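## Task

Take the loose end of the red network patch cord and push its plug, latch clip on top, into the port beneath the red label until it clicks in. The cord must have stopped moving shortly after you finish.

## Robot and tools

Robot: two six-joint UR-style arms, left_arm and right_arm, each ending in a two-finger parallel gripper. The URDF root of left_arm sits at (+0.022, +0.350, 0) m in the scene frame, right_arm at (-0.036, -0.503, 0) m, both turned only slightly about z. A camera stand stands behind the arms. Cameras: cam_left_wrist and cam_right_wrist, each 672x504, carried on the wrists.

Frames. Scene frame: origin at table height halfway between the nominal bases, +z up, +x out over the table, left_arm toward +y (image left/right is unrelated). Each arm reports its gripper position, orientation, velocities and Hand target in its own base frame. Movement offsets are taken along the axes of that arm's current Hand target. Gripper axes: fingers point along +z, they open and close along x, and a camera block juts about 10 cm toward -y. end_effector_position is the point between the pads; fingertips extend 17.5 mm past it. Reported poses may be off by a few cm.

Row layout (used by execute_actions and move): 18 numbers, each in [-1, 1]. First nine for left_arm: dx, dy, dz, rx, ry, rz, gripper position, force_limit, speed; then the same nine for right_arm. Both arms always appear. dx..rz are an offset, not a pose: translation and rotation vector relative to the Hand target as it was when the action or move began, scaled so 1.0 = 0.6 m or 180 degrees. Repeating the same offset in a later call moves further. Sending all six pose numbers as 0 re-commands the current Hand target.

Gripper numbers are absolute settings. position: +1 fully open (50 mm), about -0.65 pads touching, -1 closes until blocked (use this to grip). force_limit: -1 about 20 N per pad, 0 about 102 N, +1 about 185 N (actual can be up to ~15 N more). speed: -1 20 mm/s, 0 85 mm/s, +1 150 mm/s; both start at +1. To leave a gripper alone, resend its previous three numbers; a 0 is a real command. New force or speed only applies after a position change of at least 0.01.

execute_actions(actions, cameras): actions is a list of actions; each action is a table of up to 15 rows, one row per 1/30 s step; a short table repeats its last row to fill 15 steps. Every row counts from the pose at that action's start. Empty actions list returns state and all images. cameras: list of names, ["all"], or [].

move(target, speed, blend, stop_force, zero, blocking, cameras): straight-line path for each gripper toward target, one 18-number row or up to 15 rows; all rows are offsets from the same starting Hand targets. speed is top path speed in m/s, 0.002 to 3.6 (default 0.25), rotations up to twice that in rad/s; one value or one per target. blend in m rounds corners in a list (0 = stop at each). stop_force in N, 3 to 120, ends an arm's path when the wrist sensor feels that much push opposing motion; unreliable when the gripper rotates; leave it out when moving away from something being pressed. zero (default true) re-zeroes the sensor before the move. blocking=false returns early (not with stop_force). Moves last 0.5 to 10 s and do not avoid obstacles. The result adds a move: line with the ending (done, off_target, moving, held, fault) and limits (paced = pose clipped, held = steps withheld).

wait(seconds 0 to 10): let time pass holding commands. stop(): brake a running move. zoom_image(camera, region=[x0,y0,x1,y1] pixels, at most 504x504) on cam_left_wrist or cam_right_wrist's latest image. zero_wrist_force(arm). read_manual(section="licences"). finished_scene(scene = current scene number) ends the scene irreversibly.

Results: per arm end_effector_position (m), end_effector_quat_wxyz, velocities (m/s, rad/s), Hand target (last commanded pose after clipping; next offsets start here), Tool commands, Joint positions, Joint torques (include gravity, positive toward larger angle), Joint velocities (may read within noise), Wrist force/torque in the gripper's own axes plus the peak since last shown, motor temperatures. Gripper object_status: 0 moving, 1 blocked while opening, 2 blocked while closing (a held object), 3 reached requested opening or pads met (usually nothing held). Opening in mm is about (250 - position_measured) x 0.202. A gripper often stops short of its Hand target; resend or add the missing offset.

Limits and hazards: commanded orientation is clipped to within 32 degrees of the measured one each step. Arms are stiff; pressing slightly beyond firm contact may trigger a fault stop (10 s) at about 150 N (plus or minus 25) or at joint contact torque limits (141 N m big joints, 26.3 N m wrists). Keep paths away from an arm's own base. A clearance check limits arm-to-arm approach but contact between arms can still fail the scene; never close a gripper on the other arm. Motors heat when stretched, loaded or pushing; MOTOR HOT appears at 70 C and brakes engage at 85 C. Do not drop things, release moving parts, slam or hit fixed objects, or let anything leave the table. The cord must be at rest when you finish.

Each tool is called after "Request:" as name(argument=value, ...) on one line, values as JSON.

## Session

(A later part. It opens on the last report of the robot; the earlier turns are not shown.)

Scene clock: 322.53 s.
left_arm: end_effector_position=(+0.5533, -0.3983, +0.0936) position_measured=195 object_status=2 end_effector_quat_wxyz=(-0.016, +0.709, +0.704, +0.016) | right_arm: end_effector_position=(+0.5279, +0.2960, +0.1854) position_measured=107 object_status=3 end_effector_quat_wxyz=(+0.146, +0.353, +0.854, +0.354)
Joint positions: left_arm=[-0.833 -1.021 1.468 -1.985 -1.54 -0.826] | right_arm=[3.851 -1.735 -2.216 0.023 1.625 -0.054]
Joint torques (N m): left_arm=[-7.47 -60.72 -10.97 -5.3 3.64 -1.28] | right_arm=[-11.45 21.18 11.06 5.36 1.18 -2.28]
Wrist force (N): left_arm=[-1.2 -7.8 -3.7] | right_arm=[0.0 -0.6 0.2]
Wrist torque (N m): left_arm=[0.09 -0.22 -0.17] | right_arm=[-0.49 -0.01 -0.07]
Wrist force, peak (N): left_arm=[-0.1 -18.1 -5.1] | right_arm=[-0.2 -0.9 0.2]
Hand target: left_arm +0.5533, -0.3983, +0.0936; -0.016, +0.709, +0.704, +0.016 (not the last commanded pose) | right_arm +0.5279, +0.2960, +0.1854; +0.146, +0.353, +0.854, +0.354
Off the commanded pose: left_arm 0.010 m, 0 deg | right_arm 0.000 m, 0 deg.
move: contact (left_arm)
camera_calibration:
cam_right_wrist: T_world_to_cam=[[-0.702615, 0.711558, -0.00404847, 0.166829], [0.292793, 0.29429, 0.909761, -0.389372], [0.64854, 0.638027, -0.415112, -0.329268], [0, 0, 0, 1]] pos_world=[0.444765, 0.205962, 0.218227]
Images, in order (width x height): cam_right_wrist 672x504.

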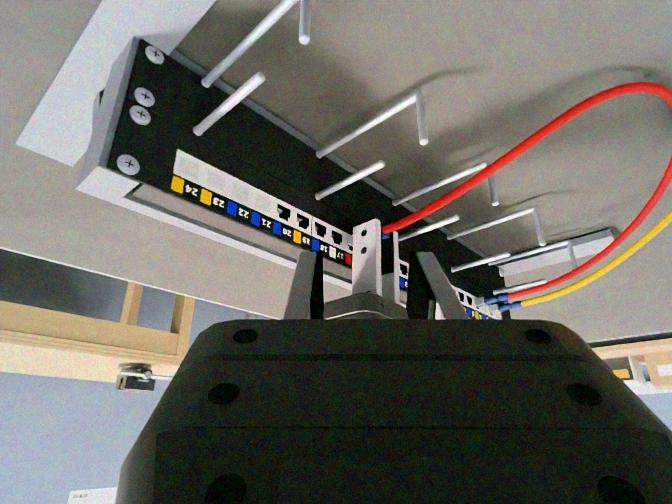

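Request:
move(target=[-0.0015,-0.004,-0.0018,0,0.008,0,-1,-0.2,-0.8,0,0,0,0,0,0,0.3,0,0], speed=0.02)

Request:
move(target=[0.0,0.02,0.0,0,0,0,-1,-0.2,-0.8,0,0,0,0,0,0,0.3,0,0], speed=0.01, stop_force=12)

Request:
move(target=[0.0013,-0.004,0,0,-0.016,0,-1,-0.2,-0.8,0,0,0,0,0,0,0.3,0,0], speed=0.02)

Request:
move(target=[0.0,0.02,0.0,0,0,0,-1,-0.2,-0.8,0,0,0,0,0,0,0.3,0,0], speed=0.01, stop_force=12, cameras=["cam_right_wrist","cam_left_wrist"])

Request:
zoom_image(camera="cam_right_wrist", region=[325, 225, 365, 260])

Request:
zoom_image(camera="cam_left_wrist", region=[330, 240, 400, 320])

Scene clock: 338.53 s.
left_arm: end_effector_position=(+0.5509, -0.3992, +0.0947) position_measured=195 object_status=2 end_effector_quat_wxyz=(-0.024, +0.709, +0.704, +0.025) | right_arm: end_effector_position=(+0.5279, +0.2960, +0.1854) position_measured=107 object_status=3 end_effector_quat_wxyz=(+0.146, +0.353, +0.854, +0.354)
Joint positions: left_arm=[-0.843 -1.018 1.456 -1.957 -1.524 -0.837] | right_arm=[3.851 -1.735 -2.216 0.023 1.625 -0.054]
Joint torques (N m): left_arm=[-12.01 -43.39 -38.37 -0.5 2.18 -1.61] | right_arm=[-10.83 21.42 11.95 5.37 1.23 -2.21]
Wrist force (N): left_arm=[0.7 1.2 -0.6] | right_arm=[-0.2 -0.8 0.1]
Wrist torque (N m): left_arm=[0.30 -0.21 -0.09] | right_arm=[-0.52 0.01 -0.07]
Wrist force, peak (N): left_arm=[-1.3 -8.0 -3.7] | right_arm=[-0.2 -0.9 0.2]
Hand target: left_arm +0.5509, -0.3992, +0.0947; -0.024, +0.709, +0.704, +0.025 | right_arm +0.5279, +0.2960, +0.1854; +0.146, +0.353, +0.854, +0.354
Off the commanded pose: left_arm 0.000 m, 0 deg | right_arm 0.000 m, 0 deg.
move: done

Scene clock: 340.30 s.
left_arm: end_effector_position=(+0.5569, -0.3992, +0.0947) position_measured=195 object_status=2 end_effector_quat_wxyz=(-0.024, +0.709, +0.704, +0.025) | right_arm: end_effector_position=(+0.5279, +0.2960, +0.1854) position_measured=107 object_status=3 end_effector_quat_wxyz=(+0.146, +0.353, +0.854, +0.354)
Joint positions: left_arm=[-0.836 -1.008 1.439 -1.95 -1.523 -0.83] | right_arm=[3.851 -1.735 -2.216 0.023 1.625 -0.054]
Joint torques (N m): left_arm=[-13.96 -62.28 -11.75 -4.53 0.64 -1.36] | right_arm=[-11.01 21.45 11.68 5.32 1.16 -2.23]
Wrist force (N): left_arm=[3.0 0.8 -0.7] | right_arm=[-0.2 -0.6 0.2]
Wrist torque (N m): left_arm=[0.23 -0.02 -0.26] | right_arm=[-0.49 0.01 -0.07]
Wrist force, peak (N): left_arm=[6.9 -11.5 -2.4] | right_arm=[-0.1 -0.8 0.3]
Hand target: left_arm +0.5568, -0.3993, +0.0947; -0.024, +0.709, +0.704, +0.025 (not the last commanded pose) | right_arm +0.5279, +0.2960, +0.1854; +0.146, +0.353, +0.854, +0.354
Off the commanded pose: left_arm 0.006 m, 0 deg | right_arm 0.000 m, 0 deg.
move: contact (left_arm)

Scene clock: 341.87 s.
left_arm: end_effector_position=(+0.5545, -0.3985, +0.0947) position_measured=195 object_status=2 end_effector_quat_wxyz=(-0.007, +0.710, +0.705, +0.007) | right_arm: end_effector_position=(+0.5279, +0.2960, +0.1854) position_measured=107 object_status=3 end_effector_quat_wxyz=(+0.146, +0.353, +0.854, +0.354)
Joint positions: left_arm=[-0.825 -1.027 1.478 -2.008 -1.557 -0.818] | right_arm=[3.851 -1.735 -2.216 0.023 1.625 -0.054]
Joint torques (N m): left_arm=[-0.16 -60.5 -3.39 -0.39 -8.2 1.51] | right_arm=[-11.14 21.86 11.5 5.36 1 -2.08]
Wrist force (N): left_arm=[0.5 34.2 1.1] | right_arm=[0.0 -0.7 0.2]
Wrist torque (N m): left_arm=[0.55 0.12 -0.22] | right_arm=[-0.50 -0.02 -0.07]
Wrist force, peak (N): left_arm=[0.5 34.2 1.1] | right_arm=[-0.2 -0.9 0.2]
Hand target: left_arm +0.5545, -0.3985, +0.0947; -0.007, +0.710, +0.705, +0.007 | right_arm +0.5279, +0.2960, +0.1854; +0.146, +0.353, +0.854, +0.354
Off the commanded pose: left_arm 0.000 m, 0 deg | right_arm 0.000 m, 0 deg.
move: done

Scene clock: 343.03 s.
left_arm: end_effector_position=(+0.5549, -0.3984, +0.0947) position_measured=195 object_status=2 end_effector_quat_wxyz=(-0.007, +0.710, +0.705, +0.007) | right_arm: end_effector_position=(+0.5279, +0.2960, +0.1854) position_measured=107 object_status=3 end_effector_quat_wxyz=(+0.146, +0.353, +0.854, +0.354)
Joint positions: left_arm=[-0.824 -1.026 1.477 -2.008 -1.557 -0.817] | right_arm=[3.851 -1.735 -2.216 0.023 1.625 -0.054]
Joint torques (N m): left_arm=[-16.37 -60.27 -3.91 -1.37 -2.06 -1.39] | right_arm=[-10.42 21.85 11.17 5.23 1.15 -2.16]
Wrist force (N): left_arm=[-0.4 22.4 -1.9] | right_arm=[-0.1 -0.7 0.1]
Wrist torque (N m): left_arm=[0.66 0.12 -0.23] | right_arm=[-0.49 0.00 -0.07]
Wrist force, peak (N): left_arm=[0.3 34.1 1.6] | right_arm=[-0.1 -0.8 0.3]
Hand target: left_arm +0.5549, -0.3984, +0.0947; -0.007, +0.710, +0.705, +0.007 (not the last commanded pose) | right_arm +0.5279, +0.2960, +0.1854; +0.146, +0.353, +0.854, +0.354
Off the commanded pose: left_arm 0.012 m, 0 deg | right_arm 0.000 m, 0 deg.
move: contact (left_arm)
camera_calibration:
cam_left_wrist: T_world_to_cam=[[0.00733402, 0.999587, 0.0277881, 0.40239], [0.934762, -0.0167239, 0.35488, -0.548417], [0.355198, 0.0233726, -0.934499, 0.0348434], [0, 0, 0, 1]] pos_world=[0.497312, -0.41221, 0.216001]
cam_right_wrist: T_world_to_cam=[[-0.702615, 0.711558, -0.00404847, 0.166829], [0.292793, 0.29429, 0.909761, -0.389372], [0.64854, 0.638027, -0.415112, -0.329268], [0, 0, 0, 1]] pos_world=[0.444765, 0.205962, 0.218227]

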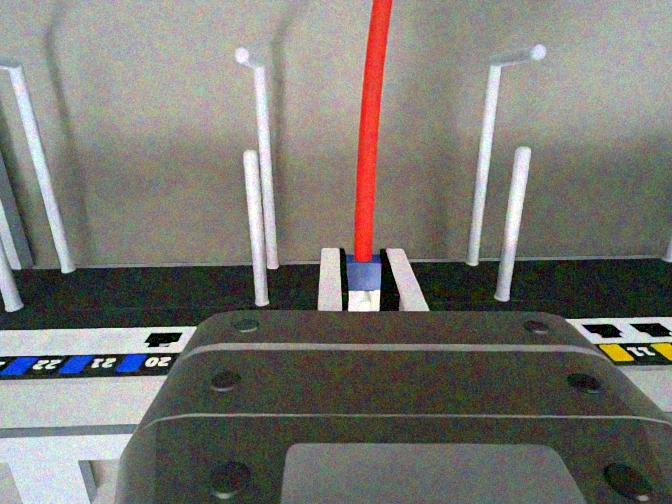

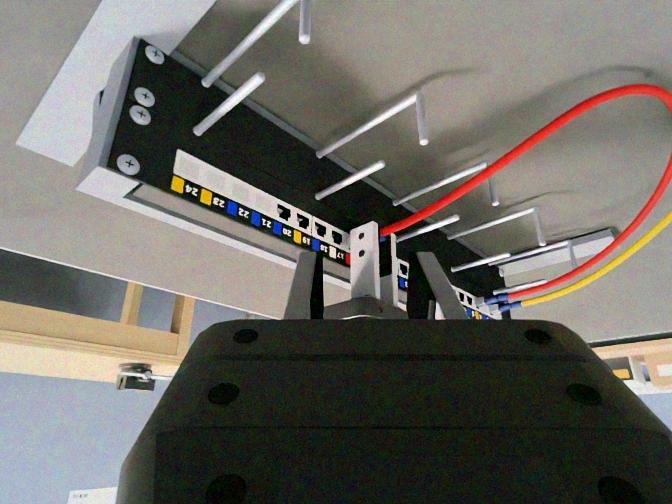

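Scaled by 12.600 from the camera's 672x504 image, which has a finer 960x720 frame.

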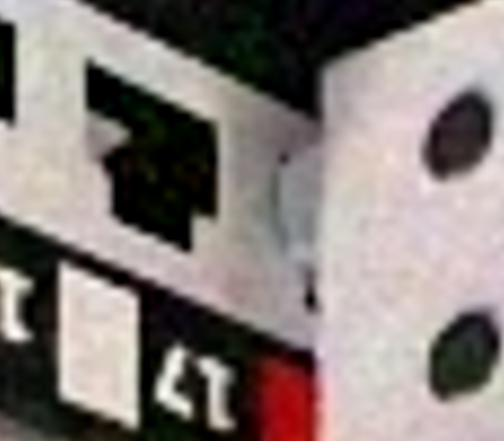

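Scaled by 6.300 from the camera's 672x504 image, which has a finer 960x720 frame.

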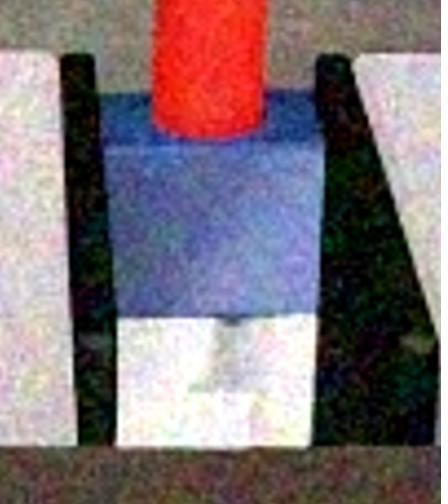

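Request:
move(target=[-0.0005,0.0033,0,0,0.005,0,-1,-0.2,-0.8,0,0,0,0,0,0,0.3,0,0], speed=0.01)

Request:
move(target=[0.0,0.02,0.0,0,0,0,-1,-0.2,-0.8,0,0,0,0,0,0,0.3,0,0], speed=0.01, stop_force=18, cameras=["cam_right_wrist","cam_left_wrist"])

Request:
zoom_image(camera="cam_right_wrist", region=[325, 225, 365, 260])

Request:
zoom_image(camera="cam_left_wrist", region=[330, 240, 400, 320])

Scene clock: 348.60 s.
left_arm: end_effector_position=(+0.5568, -0.3987, +0.0947) position_measured=195 object_status=2 end_effector_quat_wxyz=(-0.012, +0.710, +0.704, +0.013) | right_arm: end_effector_position=(+0.5279, +0.2960, +0.1854) position_measured=107 object_status=3 end_effector_quat_wxyz=(+0.146, +0.353, +0.854, +0.354)
Joint positions: left_arm=[-0.827 -1.018 1.461 -1.989 -1.546 -0.82] | right_arm=[3.851 -1.735 -2.216 0.023 1.625 -0.054]
Joint torques (N m): left_arm=[-7.46 -41.84 -44.37 -4.53 5.23 -1.54] | right_arm=[-11.03 21.27 12.1 5.15 0.95 -2.16]
Wrist force (N): left_arm=[5.0 -21.5 -3.6] | right_arm=[-0.2 -0.7 0.2]
Wrist torque (N m): left_arm=[-0.06 0.15 -0.19] | right_arm=[-0.51 0.01 -0.07]
Wrist force, peak (N): left_arm=[5.3 -23.2 -4.9] | right_arm=[0.0 -0.8 0.2]
Hand target: left_arm +0.5568, -0.3987, +0.0947; -0.012, +0.710, +0.704, +0.013 | right_arm +0.5279, +0.2960, +0.1854; +0.146, +0.353, +0.854, +0.354
Off the commanded pose: left_arm 0.000 m, 0 deg | right_arm 0.000 m, 0 deg.
move: done

Scene clock: 350.43 s.
left_arm: end_effector_position=(+0.5633, -0.3988, +0.0947) position_measured=195 object_status=2 end_effector_quat_wxyz=(-0.012, +0.710, +0.704, +0.013) | right_arm: end_effector_position=(+0.5279, +0.2960, +0.1854) position_measured=107 object_status=3 end_effector_quat_wxyz=(+0.146, +0.353, +0.854, +0.354)
Joint positions: left_arm=[-0.82 -1.007 1.443 -1.981 -1.546 -0.813] | right_arm=[3.851 -1.735 -2.216 0.023 1.625 -0.054]
Joint torques (N m): left_arm=[-5.25 -61.01 -15.26 -6.69 4.57 -1.43] | right_arm=[-10.85 21.71 12.02 5.19 1.04 -2.18]
Wrist force (N): left_arm=[3.0 -22.8 -4.8] | right_arm=[-0.2 -0.7 0.1]
Wrist torque (N m): left_arm=[-0.01 0.13 -0.35] | right_arm=[-0.50 0.01 -0.07]
Wrist force, peak (N): left_arm=[8.3 -41.0 -10.3] | right_arm=[-0.3 -0.8 0.0]
Hand target: left_arm +0.5633, -0.3988, +0.0947; -0.012, +0.710, +0.704, +0.013 (not the last commanded pose) | right_arm +0.5279, +0.2960, +0.1854; +0.146, +0.353, +0.854, +0.354
Off the commanded pose: left_arm 0.006 m, 0 deg | right_arm 0.000 m, 0 deg.
move: contact (left_arm)
camera_calibration:
cam_left_wrist: T_world_to_cam=[[0.00727559, 0.999028, 0.04348, 0.401027], [0.934725, -0.0222435, 0.354674, -0.558449], [0.355296, 0.0380614, -0.933979, 0.0376228], [0, 0, 0, 1]] pos_world=[0.505711, -0.414491, 0.215769]
cam_right_wrist: T_world_to_cam=[[-0.702615, 0.711558, -0.00404847, 0.166829], [0.292793, 0.29429, 0.909761, -0.389372], [0.64854, 0.638027, -0.415112, -0.329268], [0, 0, 0, 1]] pos_world=[0.444765, 0.205962, 0.218227]

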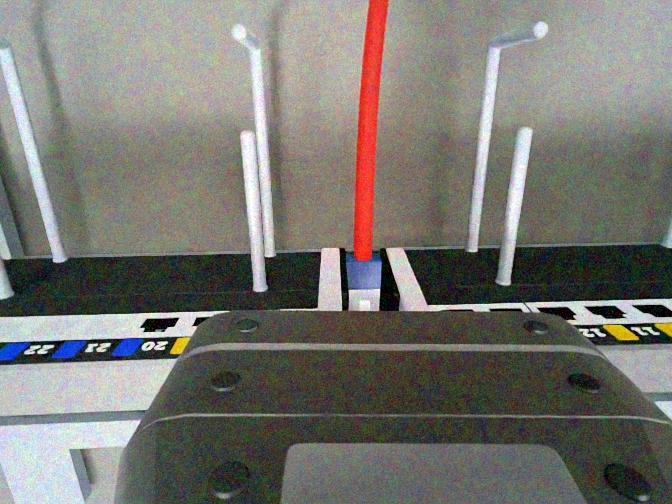

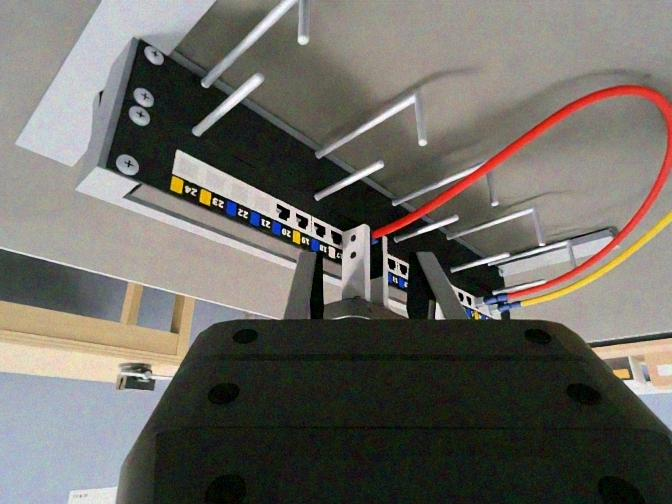

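Scaled by 12.600 from the camera's 672x504 image, which has a finer 960x720 frame.

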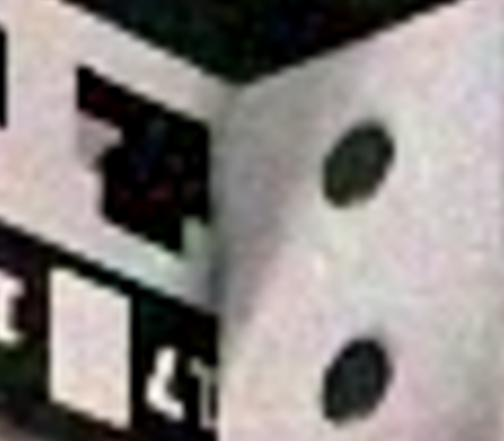

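Scaled by 6.300 from the camera's 672x504 image, which has a finer 960x720 frame.

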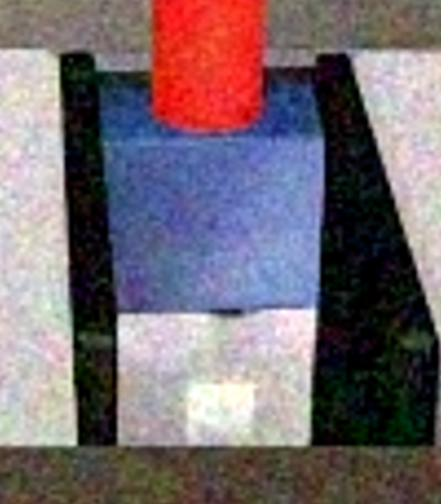

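Request:
move(target=[[0,0,0,0,0,0,-0.1,-0.2,-0.9,0,0,0,0,0,0,0.3,0,0],[0,-0.0092,0,0,0.004,0,-0.1,-0.2,-0.9,-0.0408,-0.0195,0.0405,0.2345,-0.1062,0.2562,0.3,0,0],[0,-0.0092,0,0,0.004,0,-1,-0.1,-0.8,-0.0408,-0.0195,0.0405,0.2345,-0.1062,0.2562,0.3,0,0]], speed=0.15, cameras=["all"])

Scene clock: 370.60 s.
left_arm: end_effector_position=(+0.5577, -0.3987, +0.0947) position_measured=197 object_status=2 end_effector_quat_wxyz=(-0.017, +0.709, +0.704, +0.017) | right_arm: end_effector_position=(+0.5516, +0.2850, +0.1600) position_measured=107 object_status=3 end_effector_quat_wxyz=(+0.000, +0.729, +0.684, +0.000)
Joint positions: left_arm=[-0.829 -1.013 1.451 -1.974 -1.538 -0.822] | right_arm=[3.835 -1.911 -1.607 -1.194 1.571 0.757]
Joint torques (N m): left_arm=[-10.24 -63.06 -10.11 -0.68 2.15 -1.5] | right_arm=[-13.77 34.25 39.71 0.85 1.47 2.48]
Wrist force (N): left_arm=[-0.3 0.6 -0.3] | right_arm=[0.2 -0.3 0.0]
Wrist torque (N m): left_arm=[0.30 -0.26 -0.07] | right_arm=[-0.20 -0.09 -0.10]
Wrist force, peak (N): left_arm=[3.2 -23.0 -5.4] | right_arm=[-0.2 -1.0 0.3]
Hand target: left_arm +0.5578, -0.3987, +0.0947; -0.017, +0.709, +0.704, +0.017 | right_arm +0.5516, +0.2850, +0.1600; +0.000, +0.729, +0.684, +0.000
Off the commanded pose: left_arm 0.000 m, 0 deg | right_arm 0.000 m, 0 deg.
move: done
camera_calibration:
cam_left_wrist: T_world_to_cam=[[0.00734552, 0.998403, 0.0560159, 0.399544], [0.934684, -0.0267645, 0.354472, -0.554982], [0.355405, 0.0497533, -0.933387, 0.0441387], [0, 0, 0, 1]] pos_world=[0.500111, -0.415956, 0.215543]
cam_right_wrist: T_world_to_cam=[[0.0659888, 0.997792, -0.007488, -0.313807], [0.935119, -0.0592222, 0.34935, -0.533835], [0.348135, -0.0300553, -0.936962, 0.0914315], [0, 0, 0, 1]] pos_world=[0.488076, 0.284247, 0.269813]

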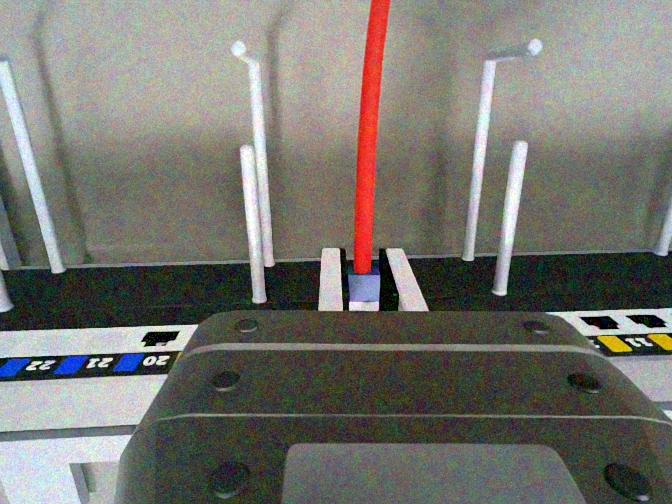

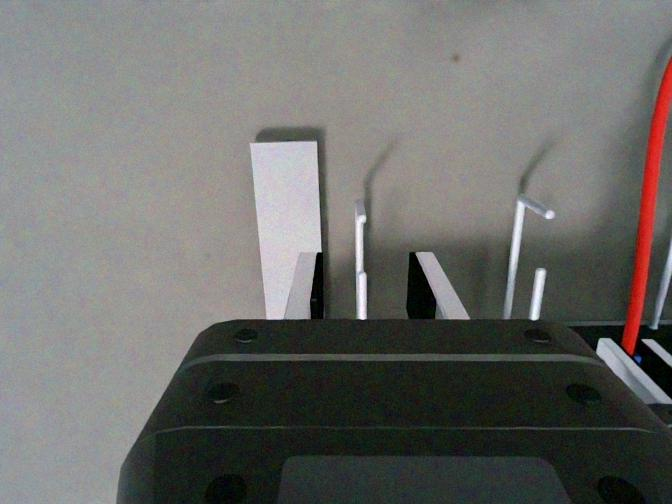

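Request:
move(target=[0,0,0,0,0,0,-1,-0.1,-0.8,0.0067,0.002,0.155,0,0,0,0.3,0,0], speed=0.08, stop_force=8, cameras=["cam_right_wrist"])

Scene clock: 378.97 s.
left_arm: end_effector_position=(+0.5578, -0.3987, +0.0947) position_measured=197 object_status=2 end_effector_quat_wxyz=(-0.017, +0.709, +0.704, +0.017) | right_arm: end_effector_position=(+0.5530, +0.2890, +0.0670) position_measured=107 object_status=3 end_effector_quat_wxyz=(+0.000, +0.729, +0.684, +0.000)
Joint positions: left_arm=[-0.829 -1.013 1.451 -1.974 -1.538 -0.822] | right_arm=[3.838 -2.02 -1.715 -0.977 1.571 0.761]
Joint torques (N m): left_arm=[6.36 -61.72 -15.73 -3.01 0.99 -1.43] | right_arm=[14.9 36.77 12.77 4.69 -0.82 2.37]
Wrist force (N): left_arm=[-0.5 0.5 -0.3] | right_arm=[0.2 -0.3 -0.1]
Wrist torque (N m): left_arm=[0.29 -0.23 -0.07] | right_arm=[-0.21 -0.10 -0.16]
Wrist force, peak (N): left_arm=[-0.6 0.6 -0.5] | right_arm=[0.3 -0.2 -1.1]
Hand target: left_arm +0.5578, -0.3987, +0.0947; -0.017, +0.709, +0.704, +0.017 | right_arm +0.5530, +0.2890, +0.0670; +0.000, +0.729, +0.684, +0.000
Off the commanded pose: left_arm 0.000 m, 0 deg | right_arm 0.000 m, 0 deg.
move: done
camera_calibration:
cam_right_wrist: T_world_to_cam=[[0.0659888, 0.997792, -0.007488, -0.318587], [0.935119, -0.0592222, 0.34935, -0.502418], [0.348135, -0.0300553, -0.936962, 0.00392678], [0, 0, 0, 1]] pos_world=[0.489476, 0.288247, 0.176813]
Images, in order (width x height): cam_right_wrist 672x504.

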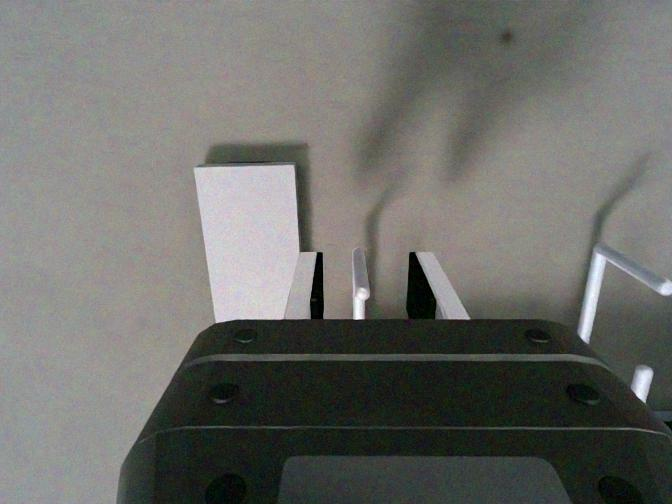

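Request:
move(target=[[0,0,0,0,0,0,-1,-0.1,-0.8,-0.0018,0.003,0.052,0,0,0,0.3,0,0],[0,0,0,0,0,0,-1,-0.1,-0.8,-0.0018,0.003,0.052,0,0,0,-1,0.1,-1]], speed=0.06, cameras=["cam_right_wrist"])

Request:
move(target=[0,0.02,0,0,0,0,-1,-0.1,-0.8,0,0,0,0,0,0,-1,0.1,-1], speed=0.006, stop_force=50, cameras=["all"])

Scene clock: 385.17 s.
left_arm: end_effector_position=(+0.5578, -0.3987, +0.0947) position_measured=197 object_status=2 end_effector_quat_wxyz=(-0.017, +0.709, +0.704, +0.017) | right_arm: end_effector_position=(+0.5548, +0.2878, +0.0358) position_measured=232 object_status=2 end_effector_quat_wxyz=(+0.000, +0.729, +0.684, +0.000)
Joint positions: left_arm=[-0.829 -1.013 1.451 -1.974 -1.538 -0.822] | right_arm=[3.835 -2.066 -1.74 -0.906 1.571 0.758]
Joint torques (N m): left_arm=[7.06 -60.83 -21.15 -4.1 -0.51 -0.99] | right_arm=[-6.67 37.99 14.92 4.44 0.07 -2.51]
Wrist force (N): left_arm=[0.6 0.9 0.0] | right_arm=[-5.0 -2.7 -3.0]
Wrist torque (N m): left_arm=[0.25 -0.25 -0.10] | right_arm=[-0.21 0.10 -0.06]
Wrist force, peak (N): left_arm=[0.5 1.3 -0.5] | right_arm=[-4.9 -2.9 -3.0]
Hand target: left_arm +0.5578, -0.3987, +0.0947; -0.017, +0.709, +0.704, +0.017 | right_arm +0.5548, +0.2878, +0.0358; +0.000, +0.729, +0.684, +0.000
Off the commanded pose: left_arm 0.000 m, 0 deg | right_arm 0.000 m, 0 deg.
move: done
camera_calibration:
cam_right_wrist: T_world_to_cam=[[0.0660242, 0.997789, -0.00758122, -0.317744], [0.935117, -0.0592227, 0.349355, -0.493272], [0.348134, -0.0301552, -0.93696, -0.0259408], [0, 0, 0, 1]] pos_world=[0.491276, 0.287046, 0.145613]
Images, in order (width x height): cam_right_wrist 672x504.

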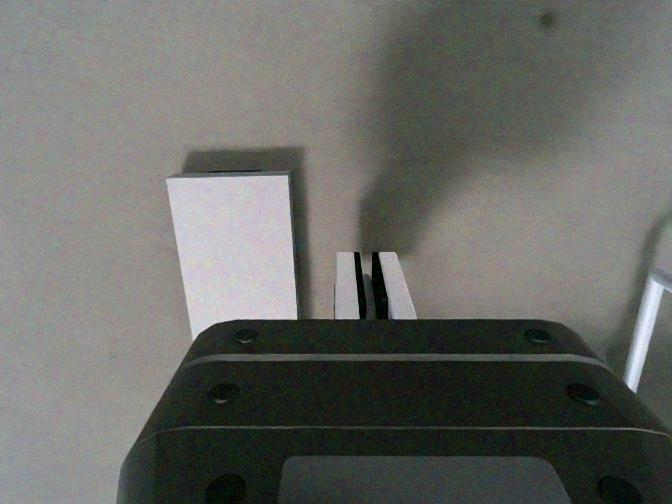

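Scene clock: 386.77 s.
left_arm: end_effector_position=(+0.5598, -0.3988, +0.0947) position_measured=197 object_status=2 end_effector_quat_wxyz=(-0.017, +0.709, +0.704, +0.017) | right_arm: end_effector_position=(+0.5548, +0.2878, +0.0357) position_measured=232 object_status=2 end_effector_quat_wxyz=(+0.000, +0.729, +0.684, +0.000)
Joint positions: left_arm=[-0.827 -1.009 1.445 -1.971 -1.538 -0.82] | right_arm=[3.835 -2.066 -1.74 -0.906 1.571 0.758]
Joint torques (N m): left_arm=[4.29 -61.05 -20.41 -11.24 8.33 -1.46] | right_arm=[16.23 52.71 27.62 -2.43 6.19 -2.45]
Wrist force (N): left_arm=[1.8 -43.5 -6.2] | right_arm=[-0.4 25.3 7.7]
Wrist torque (N m): left_arm=[0.22 -0.23 -0.31] | right_arm=[-0.07 -0.04 -0.05]
Wrist force, peak (N): left_arm=[3.8 -50.9 -7.2] | right_arm=[-0.4 25.5 7.7]
Hand target: left_arm +0.5598, -0.3988, +0.0947; -0.017, +0.709, +0.704, +0.017 (not the last commanded pose) | right_arm +0.5548, +0.2878, +0.0358; +0.000, +0.729, +0.684, +0.000
Off the commanded pose: left_arm 0.010 m, 0 deg | right_arm 0.000 m, 0 deg.
move: contact (left_arm)
camera_calibration:
cam_left_wrist: T_world_to_cam=[[0.0074991, 0.998405, 0.0559521, 0.399566], [0.93484, -0.0268633, 0.354052, -0.556978], [0.354991, 0.0496512, -0.93355, 0.0435962], [0, 0, 0, 1]] pos_world=[0.502213, -0.416056, 0.215542]
cam_right_wrist: T_world_to_cam=[[0.0660233, 0.997789, -0.00758156, -0.317744], [0.935117, -0.0592218, 0.349355, -0.493272], [0.348134, -0.0301552, -0.93696, -0.0259408], [0, 0, 0, 1]] pos_world=[0.491276, 0.287046, 0.145613]

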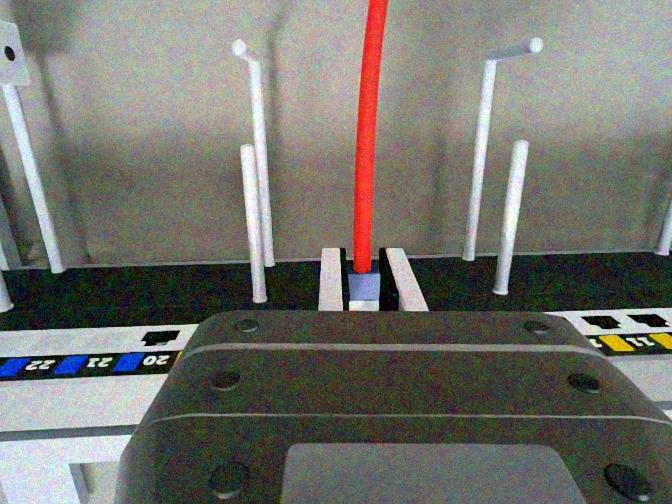

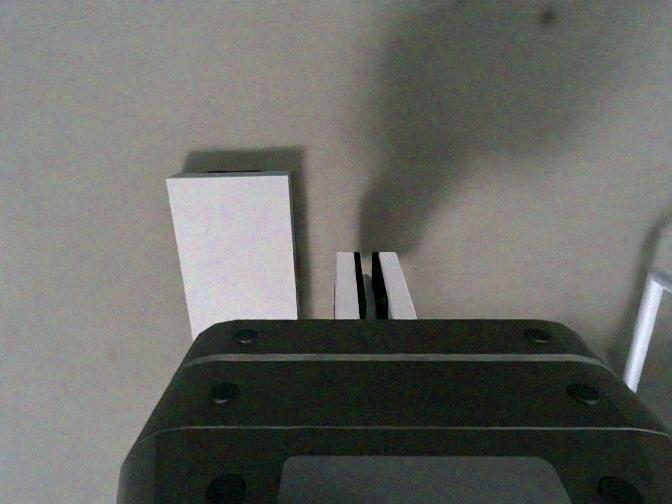

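Request:
move(target=[0,0.02,0,0,0,0,-1,-0.1,-0.8,0,0,0,0,0,0,-1,0.1,-1], speed=0.006, stop_force=60, zero=false)

Request:
zoom_image(camera="cam_left_wrist", region=[320, 240, 410, 320])

Request:
move(target=[0,-0.004,0,0,0,0,-1,-0.1,-0.8,0,0,0,0,0,0,-1,0.1,-1], speed=0.008)

Request:
move(target=[0,-0.008,0,0,0,0,-1,-0.1,-0.8,0,0,0,0,0,0,-1,0.1,-1], speed=0.006, stop_force=12)

Scene clock: 392.93 s.
left_arm: end_effector_position=(+0.5602, -0.3988, +0.0946) position_measured=197 object_status=2 end_effector_quat_wxyz=(-0.017, +0.710, +0.704, +0.017) | right_arm: end_effector_position=(+0.5548, +0.2878, +0.0358) position_measured=232 object_status=2 end_effector_quat_wxyz=(+0.000, +0.729, +0.684, +0.000)
Joint positions: left_arm=[-0.826 -1.008 1.443 -1.97 -1.538 -0.819] | right_arm=[3.835 -2.066 -1.74 -0.906 1.571 0.758]
Joint torques (N m): left_arm=[6.62 -59.19 -22.16 -12.15 11.64 -1.39] | right_arm=[22.91 54.69 24.23 -1.53 6.09 -2.38]
Wrist force (N): left_arm=[3.5 -54.1 -10.2] | right_arm=[-1.1 28.1 10.3]
Wrist torque (N m): left_arm=[0.41 -0.20 -0.33] | right_arm=[-0.05 -0.01 -0.05]
Wrist force, peak (N): left_arm=[6.0 -63.5 -10.6] | right_arm=[-2.1 31.0 10.6]
Hand target: left_arm +0.5603, -0.3989, +0.0946; -0.017, +0.710, +0.704, +0.017 (not the last commanded pose) | right_arm +0.5548, +0.2878, +0.0358; +0.000, +0.729, +0.684, +0.000
Off the commanded pose: left_arm 0.012 m, 0 deg | right_arm 0.000 m, 0 deg.
move: contact (left_arm)

Scaled by 5.600 from the camera's 672x504 image, which has a finer 960x720 frame.
This view is cut from an older image: the scene may have changed since it was taken.

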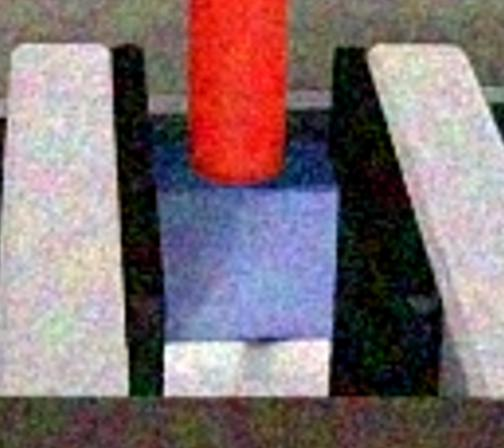

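Scene clock: 393.63 s.
left_arm: end_effector_position=(+0.5580, -0.3988, +0.0947) position_measured=197 object_status=2 end_effector_quat_wxyz=(-0.017, +0.710, +0.704, +0.017) | right_arm: end_effector_position=(+0.5548, +0.2878, +0.0358) position_measured=232 object_status=2 end_effector_quat_wxyz=(+0.000, +0.729, +0.684, +0.000)
Joint positions: left_arm=[-0.829 -1.012 1.449 -1.973 -1.538 -0.822] | right_arm=[3.835 -2.066 -1.74 -0.906 1.571 0.758]
Joint torques (N m): left_arm=[-12.72 -61.51 -9.85 -4.75 -0.84 -1.5] | right_arm=[20.62 54.55 20.56 -1.1 3.58 -2.29]
Wrist force (N): left_arm=[0.4 4.2 0.4] | right_arm=[-1.6 16.0 5.2]
Wrist torque (N m): left_arm=[0.37 -0.26 -0.07] | right_arm=[-0.14 0.14 -0.06]
Wrist force, peak (N): left_arm=[3.4 -54.0 -10.4] | right_arm=[-1.1 28.0 10.4]
Hand target: left_arm +0.5579, -0.3989, +0.0946; -0.017, +0.710, +0.704, +0.017 | right_arm +0.5548, +0.2878, +0.0358; +0.000, +0.729, +0.684, +0.000
Off the commanded pose: left_arm 0.000 m, 0 deg | right_arm 0.000 m, 0 deg.
move: done

Scene clock: 395.00 s.
left_arm: end_effector_position=(+0.5572, -0.3988, +0.0947) position_measured=197 object_status=2 end_effector_quat_wxyz=(-0.017, +0.710, +0.704, +0.017) | right_arm: end_effector_position=(+0.5548, +0.2878, +0.0358) position_measured=232 object_status=2 end_effector_quat_wxyz=(+0.000, +0.729, +0.684, +0.000)
Joint positions: left_arm=[-0.83 -1.014 1.452 -1.974 -1.538 -0.823] | right_arm=[3.835 -2.066 -1.74 -0.906 1.571 0.758]
Joint torques (N m): left_arm=[6.61 -43.57 -36.64 0.29 -2.86 1.26] | right_arm=[11.54 54.08 15.69 3.14 0.72 -2.27]
Wrist force (N): left_arm=[2.6 10.9 -0.1] | right_arm=[-1.0 10.0 1.3]
Wrist torque (N m): left_arm=[0.54 -0.31 -0.13] | right_arm=[-0.17 0.09 -0.07]
Wrist force, peak (N): left_arm=[2.3 16.5 0.1] | right_arm=[-1.7 16.1 5.3]
Hand target: left_arm +0.5572, -0.3988, +0.0947; -0.017, +0.710, +0.704, +0.017 (not the last commanded pose) | right_arm +0.5548, +0.2878, +0.0358; +0.000, +0.729, +0.684, +0.000
Off the commanded pose: left_arm 0.004 m, 0 deg | right_arm 0.000 m, 0 deg.
move: contact (left_arm)

Request:
move(target=[[0,0.001,0,0,0,0,-0.1,-0.1,-0.9,0,0,0,0,0,0,0,0,-0.9],[0,-0.005,-0.03,0,0,0,-0.1,-0.1,-0.9,0,0,-0.17,0,0,0,0,0,-0.9]], speed=[0.02,0.12])

Request:
move(target=[0,0,0,0,0,0,-0.1,-0.1,-0.9,-0.35,-0.1,-0.05,0,0,0,0,0,-0.9], speed=0.2)

Request:
move(target=[[0,0,-0.08,0,0,0,-0.1,-0.1,-0.9,0,0,0,0,0,0,0,0,-0.9],[0,-0.11,-0.08,-0.2,0,0,-0.1,-0.1,-0.9,0,0,0,0,0,0,0,0,-0.9]], speed=0.15, blend=0.01, cameras=["cam_left_wrist"])

Request:
zoom_image(camera="cam_left_wrist", region=[260, 140, 480, 320])

Scene clock: 404.20 s.
left_arm: end_effector_position=(+0.5542, -0.3997, +0.1126) position_measured=167 object_status=3 end_effector_quat_wxyz=(-0.017, +0.710, +0.704, +0.017) | right_arm: end_effector_position=(+0.5548, +0.2877, +0.1377) position_measured=152 object_status=3 end_effector_quat_wxyz=(+0.000, +0.729, +0.684, +0.000)
Joint positions: left_arm=[-0.834 -1.035 1.436 -1.937 -1.538 -0.827] | right_arm=[3.835 -1.94 -1.627 -1.144 1.571 0.757]
Joint torques (N m): left_arm=[-11.79 -62.34 -38.09 -0.26 -1.48 -1.58] | right_arm=[-6.05 52.84 39.12 0.89 0.11 -0.53]
Wrist force (N): left_arm=[1.3 0.5 -0.6] | right_arm=[0.1 0.1 0.3]
Wrist torque (N m): left_arm=[0.19 -0.29 -0.09] | right_arm=[-0.13 -0.05 -0.03]
Wrist force, peak (N): left_arm=[2.8 11.1 -0.1] | right_arm=[-1.6 9.9 1.8]
Hand target: left_arm +0.5542, -0.3997, +0.1126; -0.017, +0.710, +0.704, +0.017 | right_arm +0.5548, +0.2878, +0.1378; +0.000, +0.729, +0.684, +0.000
Off the commanded pose: left_arm 0.000 m, 0 deg | right_arm 0.000 m, 0 deg.
move: done

Scene clock: 405.83 s.
left_arm: end_effector_position=(+0.5542, -0.3997, +0.1126) position_measured=167 object_status=3 end_effector_quat_wxyz=(-0.017, +0.710, +0.704, +0.017) | right_arm: end_effector_position=(+0.4814, +0.0821, +0.1676) position_measured=152 object_status=3 end_effector_quat_wxyz=(+0.000, +0.729, +0.684, +0.000)
Joint positions: left_arm=[-0.834 -1.035 1.436 -1.937 -1.538 -0.827] | right_arm=[3.587 -1.6 -1.964 -1.148 1.571 0.509]
Joint torques (N m): left_arm=[-11.03 -61.64 -38.31 -0.22 -1.44 -1.72] | right_arm=[-13.99 35.67 15.17 0.85 1.45 -2.52]
Wrist force (N): left_arm=[1.0 0.7 -0.6] | right_arm=[0.0 0.3 -0.2]
Wrist torque (N m): left_arm=[0.24 -0.24 -0.10] | right_arm=[-0.11 -0.07 -0.02]
Wrist force, peak (N): left_arm=[1.2 1.0 -0.9] | right_arm=[2.1 0.5 0.5]
Hand target: left_arm +0.5542, -0.3997, +0.1126; -0.017, +0.710, +0.704, +0.017 | right_arm +0.4814, +0.0820, +0.1677; +0.000, +0.729, +0.684, +0.000
Off the commanded pose: left_arm 0.000 m, 0 deg | right_arm 0.000 m, 0 deg.
move: done

Scene clock: 408.80 s.
left_arm: end_effector_position=(+0.4882, -0.4015, +0.1606) position_measured=167 object_status=3 end_effector_quat_wxyz=(+0.203, +0.680, +0.665, +0.234) | right_arm: end_effector_position=(+0.4814, +0.0820, +0.1677) position_measured=152 object_status=3 end_effector_quat_wxyz=(+0.000, +0.729, +0.684, +0.000)
Joint positions: left_arm=[-1.139 -1.333 1.963 -2.461 -0.99 -1.038] | right_arm=[3.587 -1.6 -1.964 -1.148 1.571 0.509]
Joint torques (N m): left_arm=[-11.27 -45.47 -6.72 -5.66 3.49 -1.66] | right_arm=[-13.53 36.1 14.85 0.86 1.46 -2.52]
Wrist force (N): left_arm=[1.9 1.6 -0.4] | right_arm=[0.2 0.3 0.0]
Wrist torque (N m): left_arm=[0.42 -0.37 -0.18] | right_arm=[-0.12 -0.10 -0.02]
Wrist force, peak (N): left_arm=[2.2 2.2 -0.4] | right_arm=[0.1 0.5 -0.2]
Hand target: left_arm +0.4882, -0.4015, +0.1606; +0.203, +0.680, +0.665, +0.234 | right_arm +0.4814, +0.0820, +0.1677; +0.000, +0.729, +0.684, +0.000
Off the commanded pose: left_arm 0.000 m, 0 deg | right_arm 0.000 m, 0 deg.
move: done
camera_calibration:
cam_left_wrist: T_world_to_cam=[[0.0026367, 0.998505, 0.0546047, 0.401691], [0.54793, -0.0471208, 0.835196, -0.409968], [0.83652, 0.0277174, -0.547235, -0.175246], [0, 0, 0, 1]] pos_world=[0.370172, -0.415551, 0.224569]
Images, in order (width x height): cam_left_wrist 672x504.

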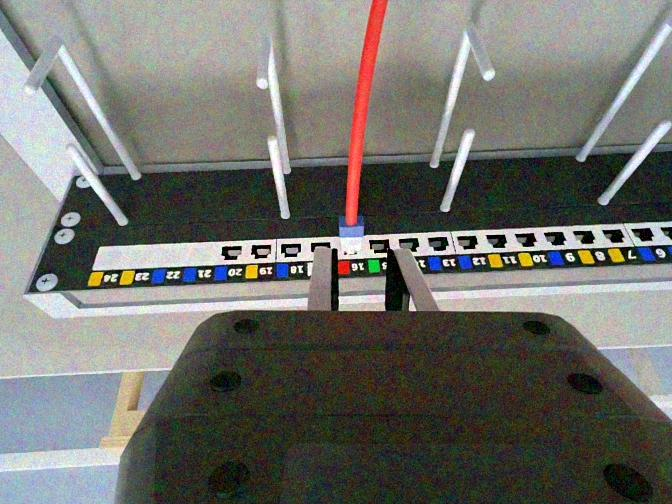

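Scaled by 2.291 from the camera's 672x504 image, which has a finer 960x720 frame.

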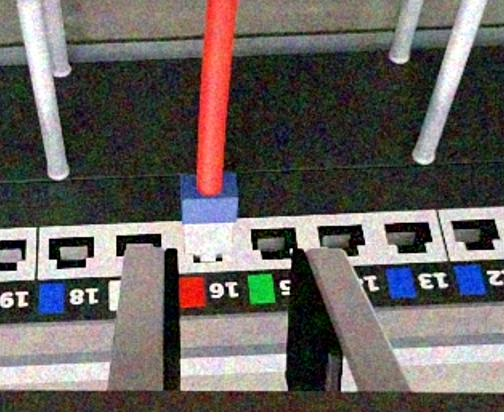

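Request:
wait(seconds=1.5)

Request:
finished_scene(scene=2)

Scene clock: 412.07 s.
left_arm: end_effector_position=(+0.4882, -0.4015, +0.1606) position_measured=167 object_status=3 end_effector_quat_wxyz=(+0.203, +0.680, +0.665, +0.234) | right_arm: end_effector_position=(+0.4814, +0.0820, +0.1677) position_measured=152 object_status=3 end_effector_quat_wxyz=(+0.000, +0.729, +0.684, +0.000)
Joint positions: left_arm=[-1.139 -1.333 1.964 -2.461 -0.99 -1.038] | right_arm=[3.587 -1.6 -1.964 -1.148 1.571 0.509]
Joint torques (N m): left_arm=[-12.69 -44.52 -8.78 -5.49 3.65 -1.36] | right_arm=[-13.37 35.56 15.06 0.87 1.34 -2.44]
Wrist force (N): left_arm=[2.2 2.1 -0.8] | right_arm=[-0.1 0.4 -0.2]
Wrist torque (N m): left_arm=[0.50 -0.43 -0.19] | right_arm=[-0.10 -0.05 -0.02]
Wrist force, peak (N): left_arm=[2.4 2.0 -0.9] | right_arm=[-0.1 0.5 -0.2]
Hand target: left_arm +0.4882, -0.4015, +0.1606; +0.203, +0.680, +0.665, +0.234 | right_arm +0.4814, +0.0820, +0.1677; +0.000, +0.729, +0.684, +0.000
Tool commands: left_gripper/position=-0.1 left_gripper/force_limit=-0.1 left_gripper/speed=-0.9 right_gripper/position=+0.0 right_gripper/force_limit=+0.0 right_gripper/speed=-0.9
Off the commanded pose: left_arm 0.000 m, 0 deg | right_arm 0.000 m, 0 deg.
wait: 1.50 s; at rest from the start

The scene is finished: the task was done.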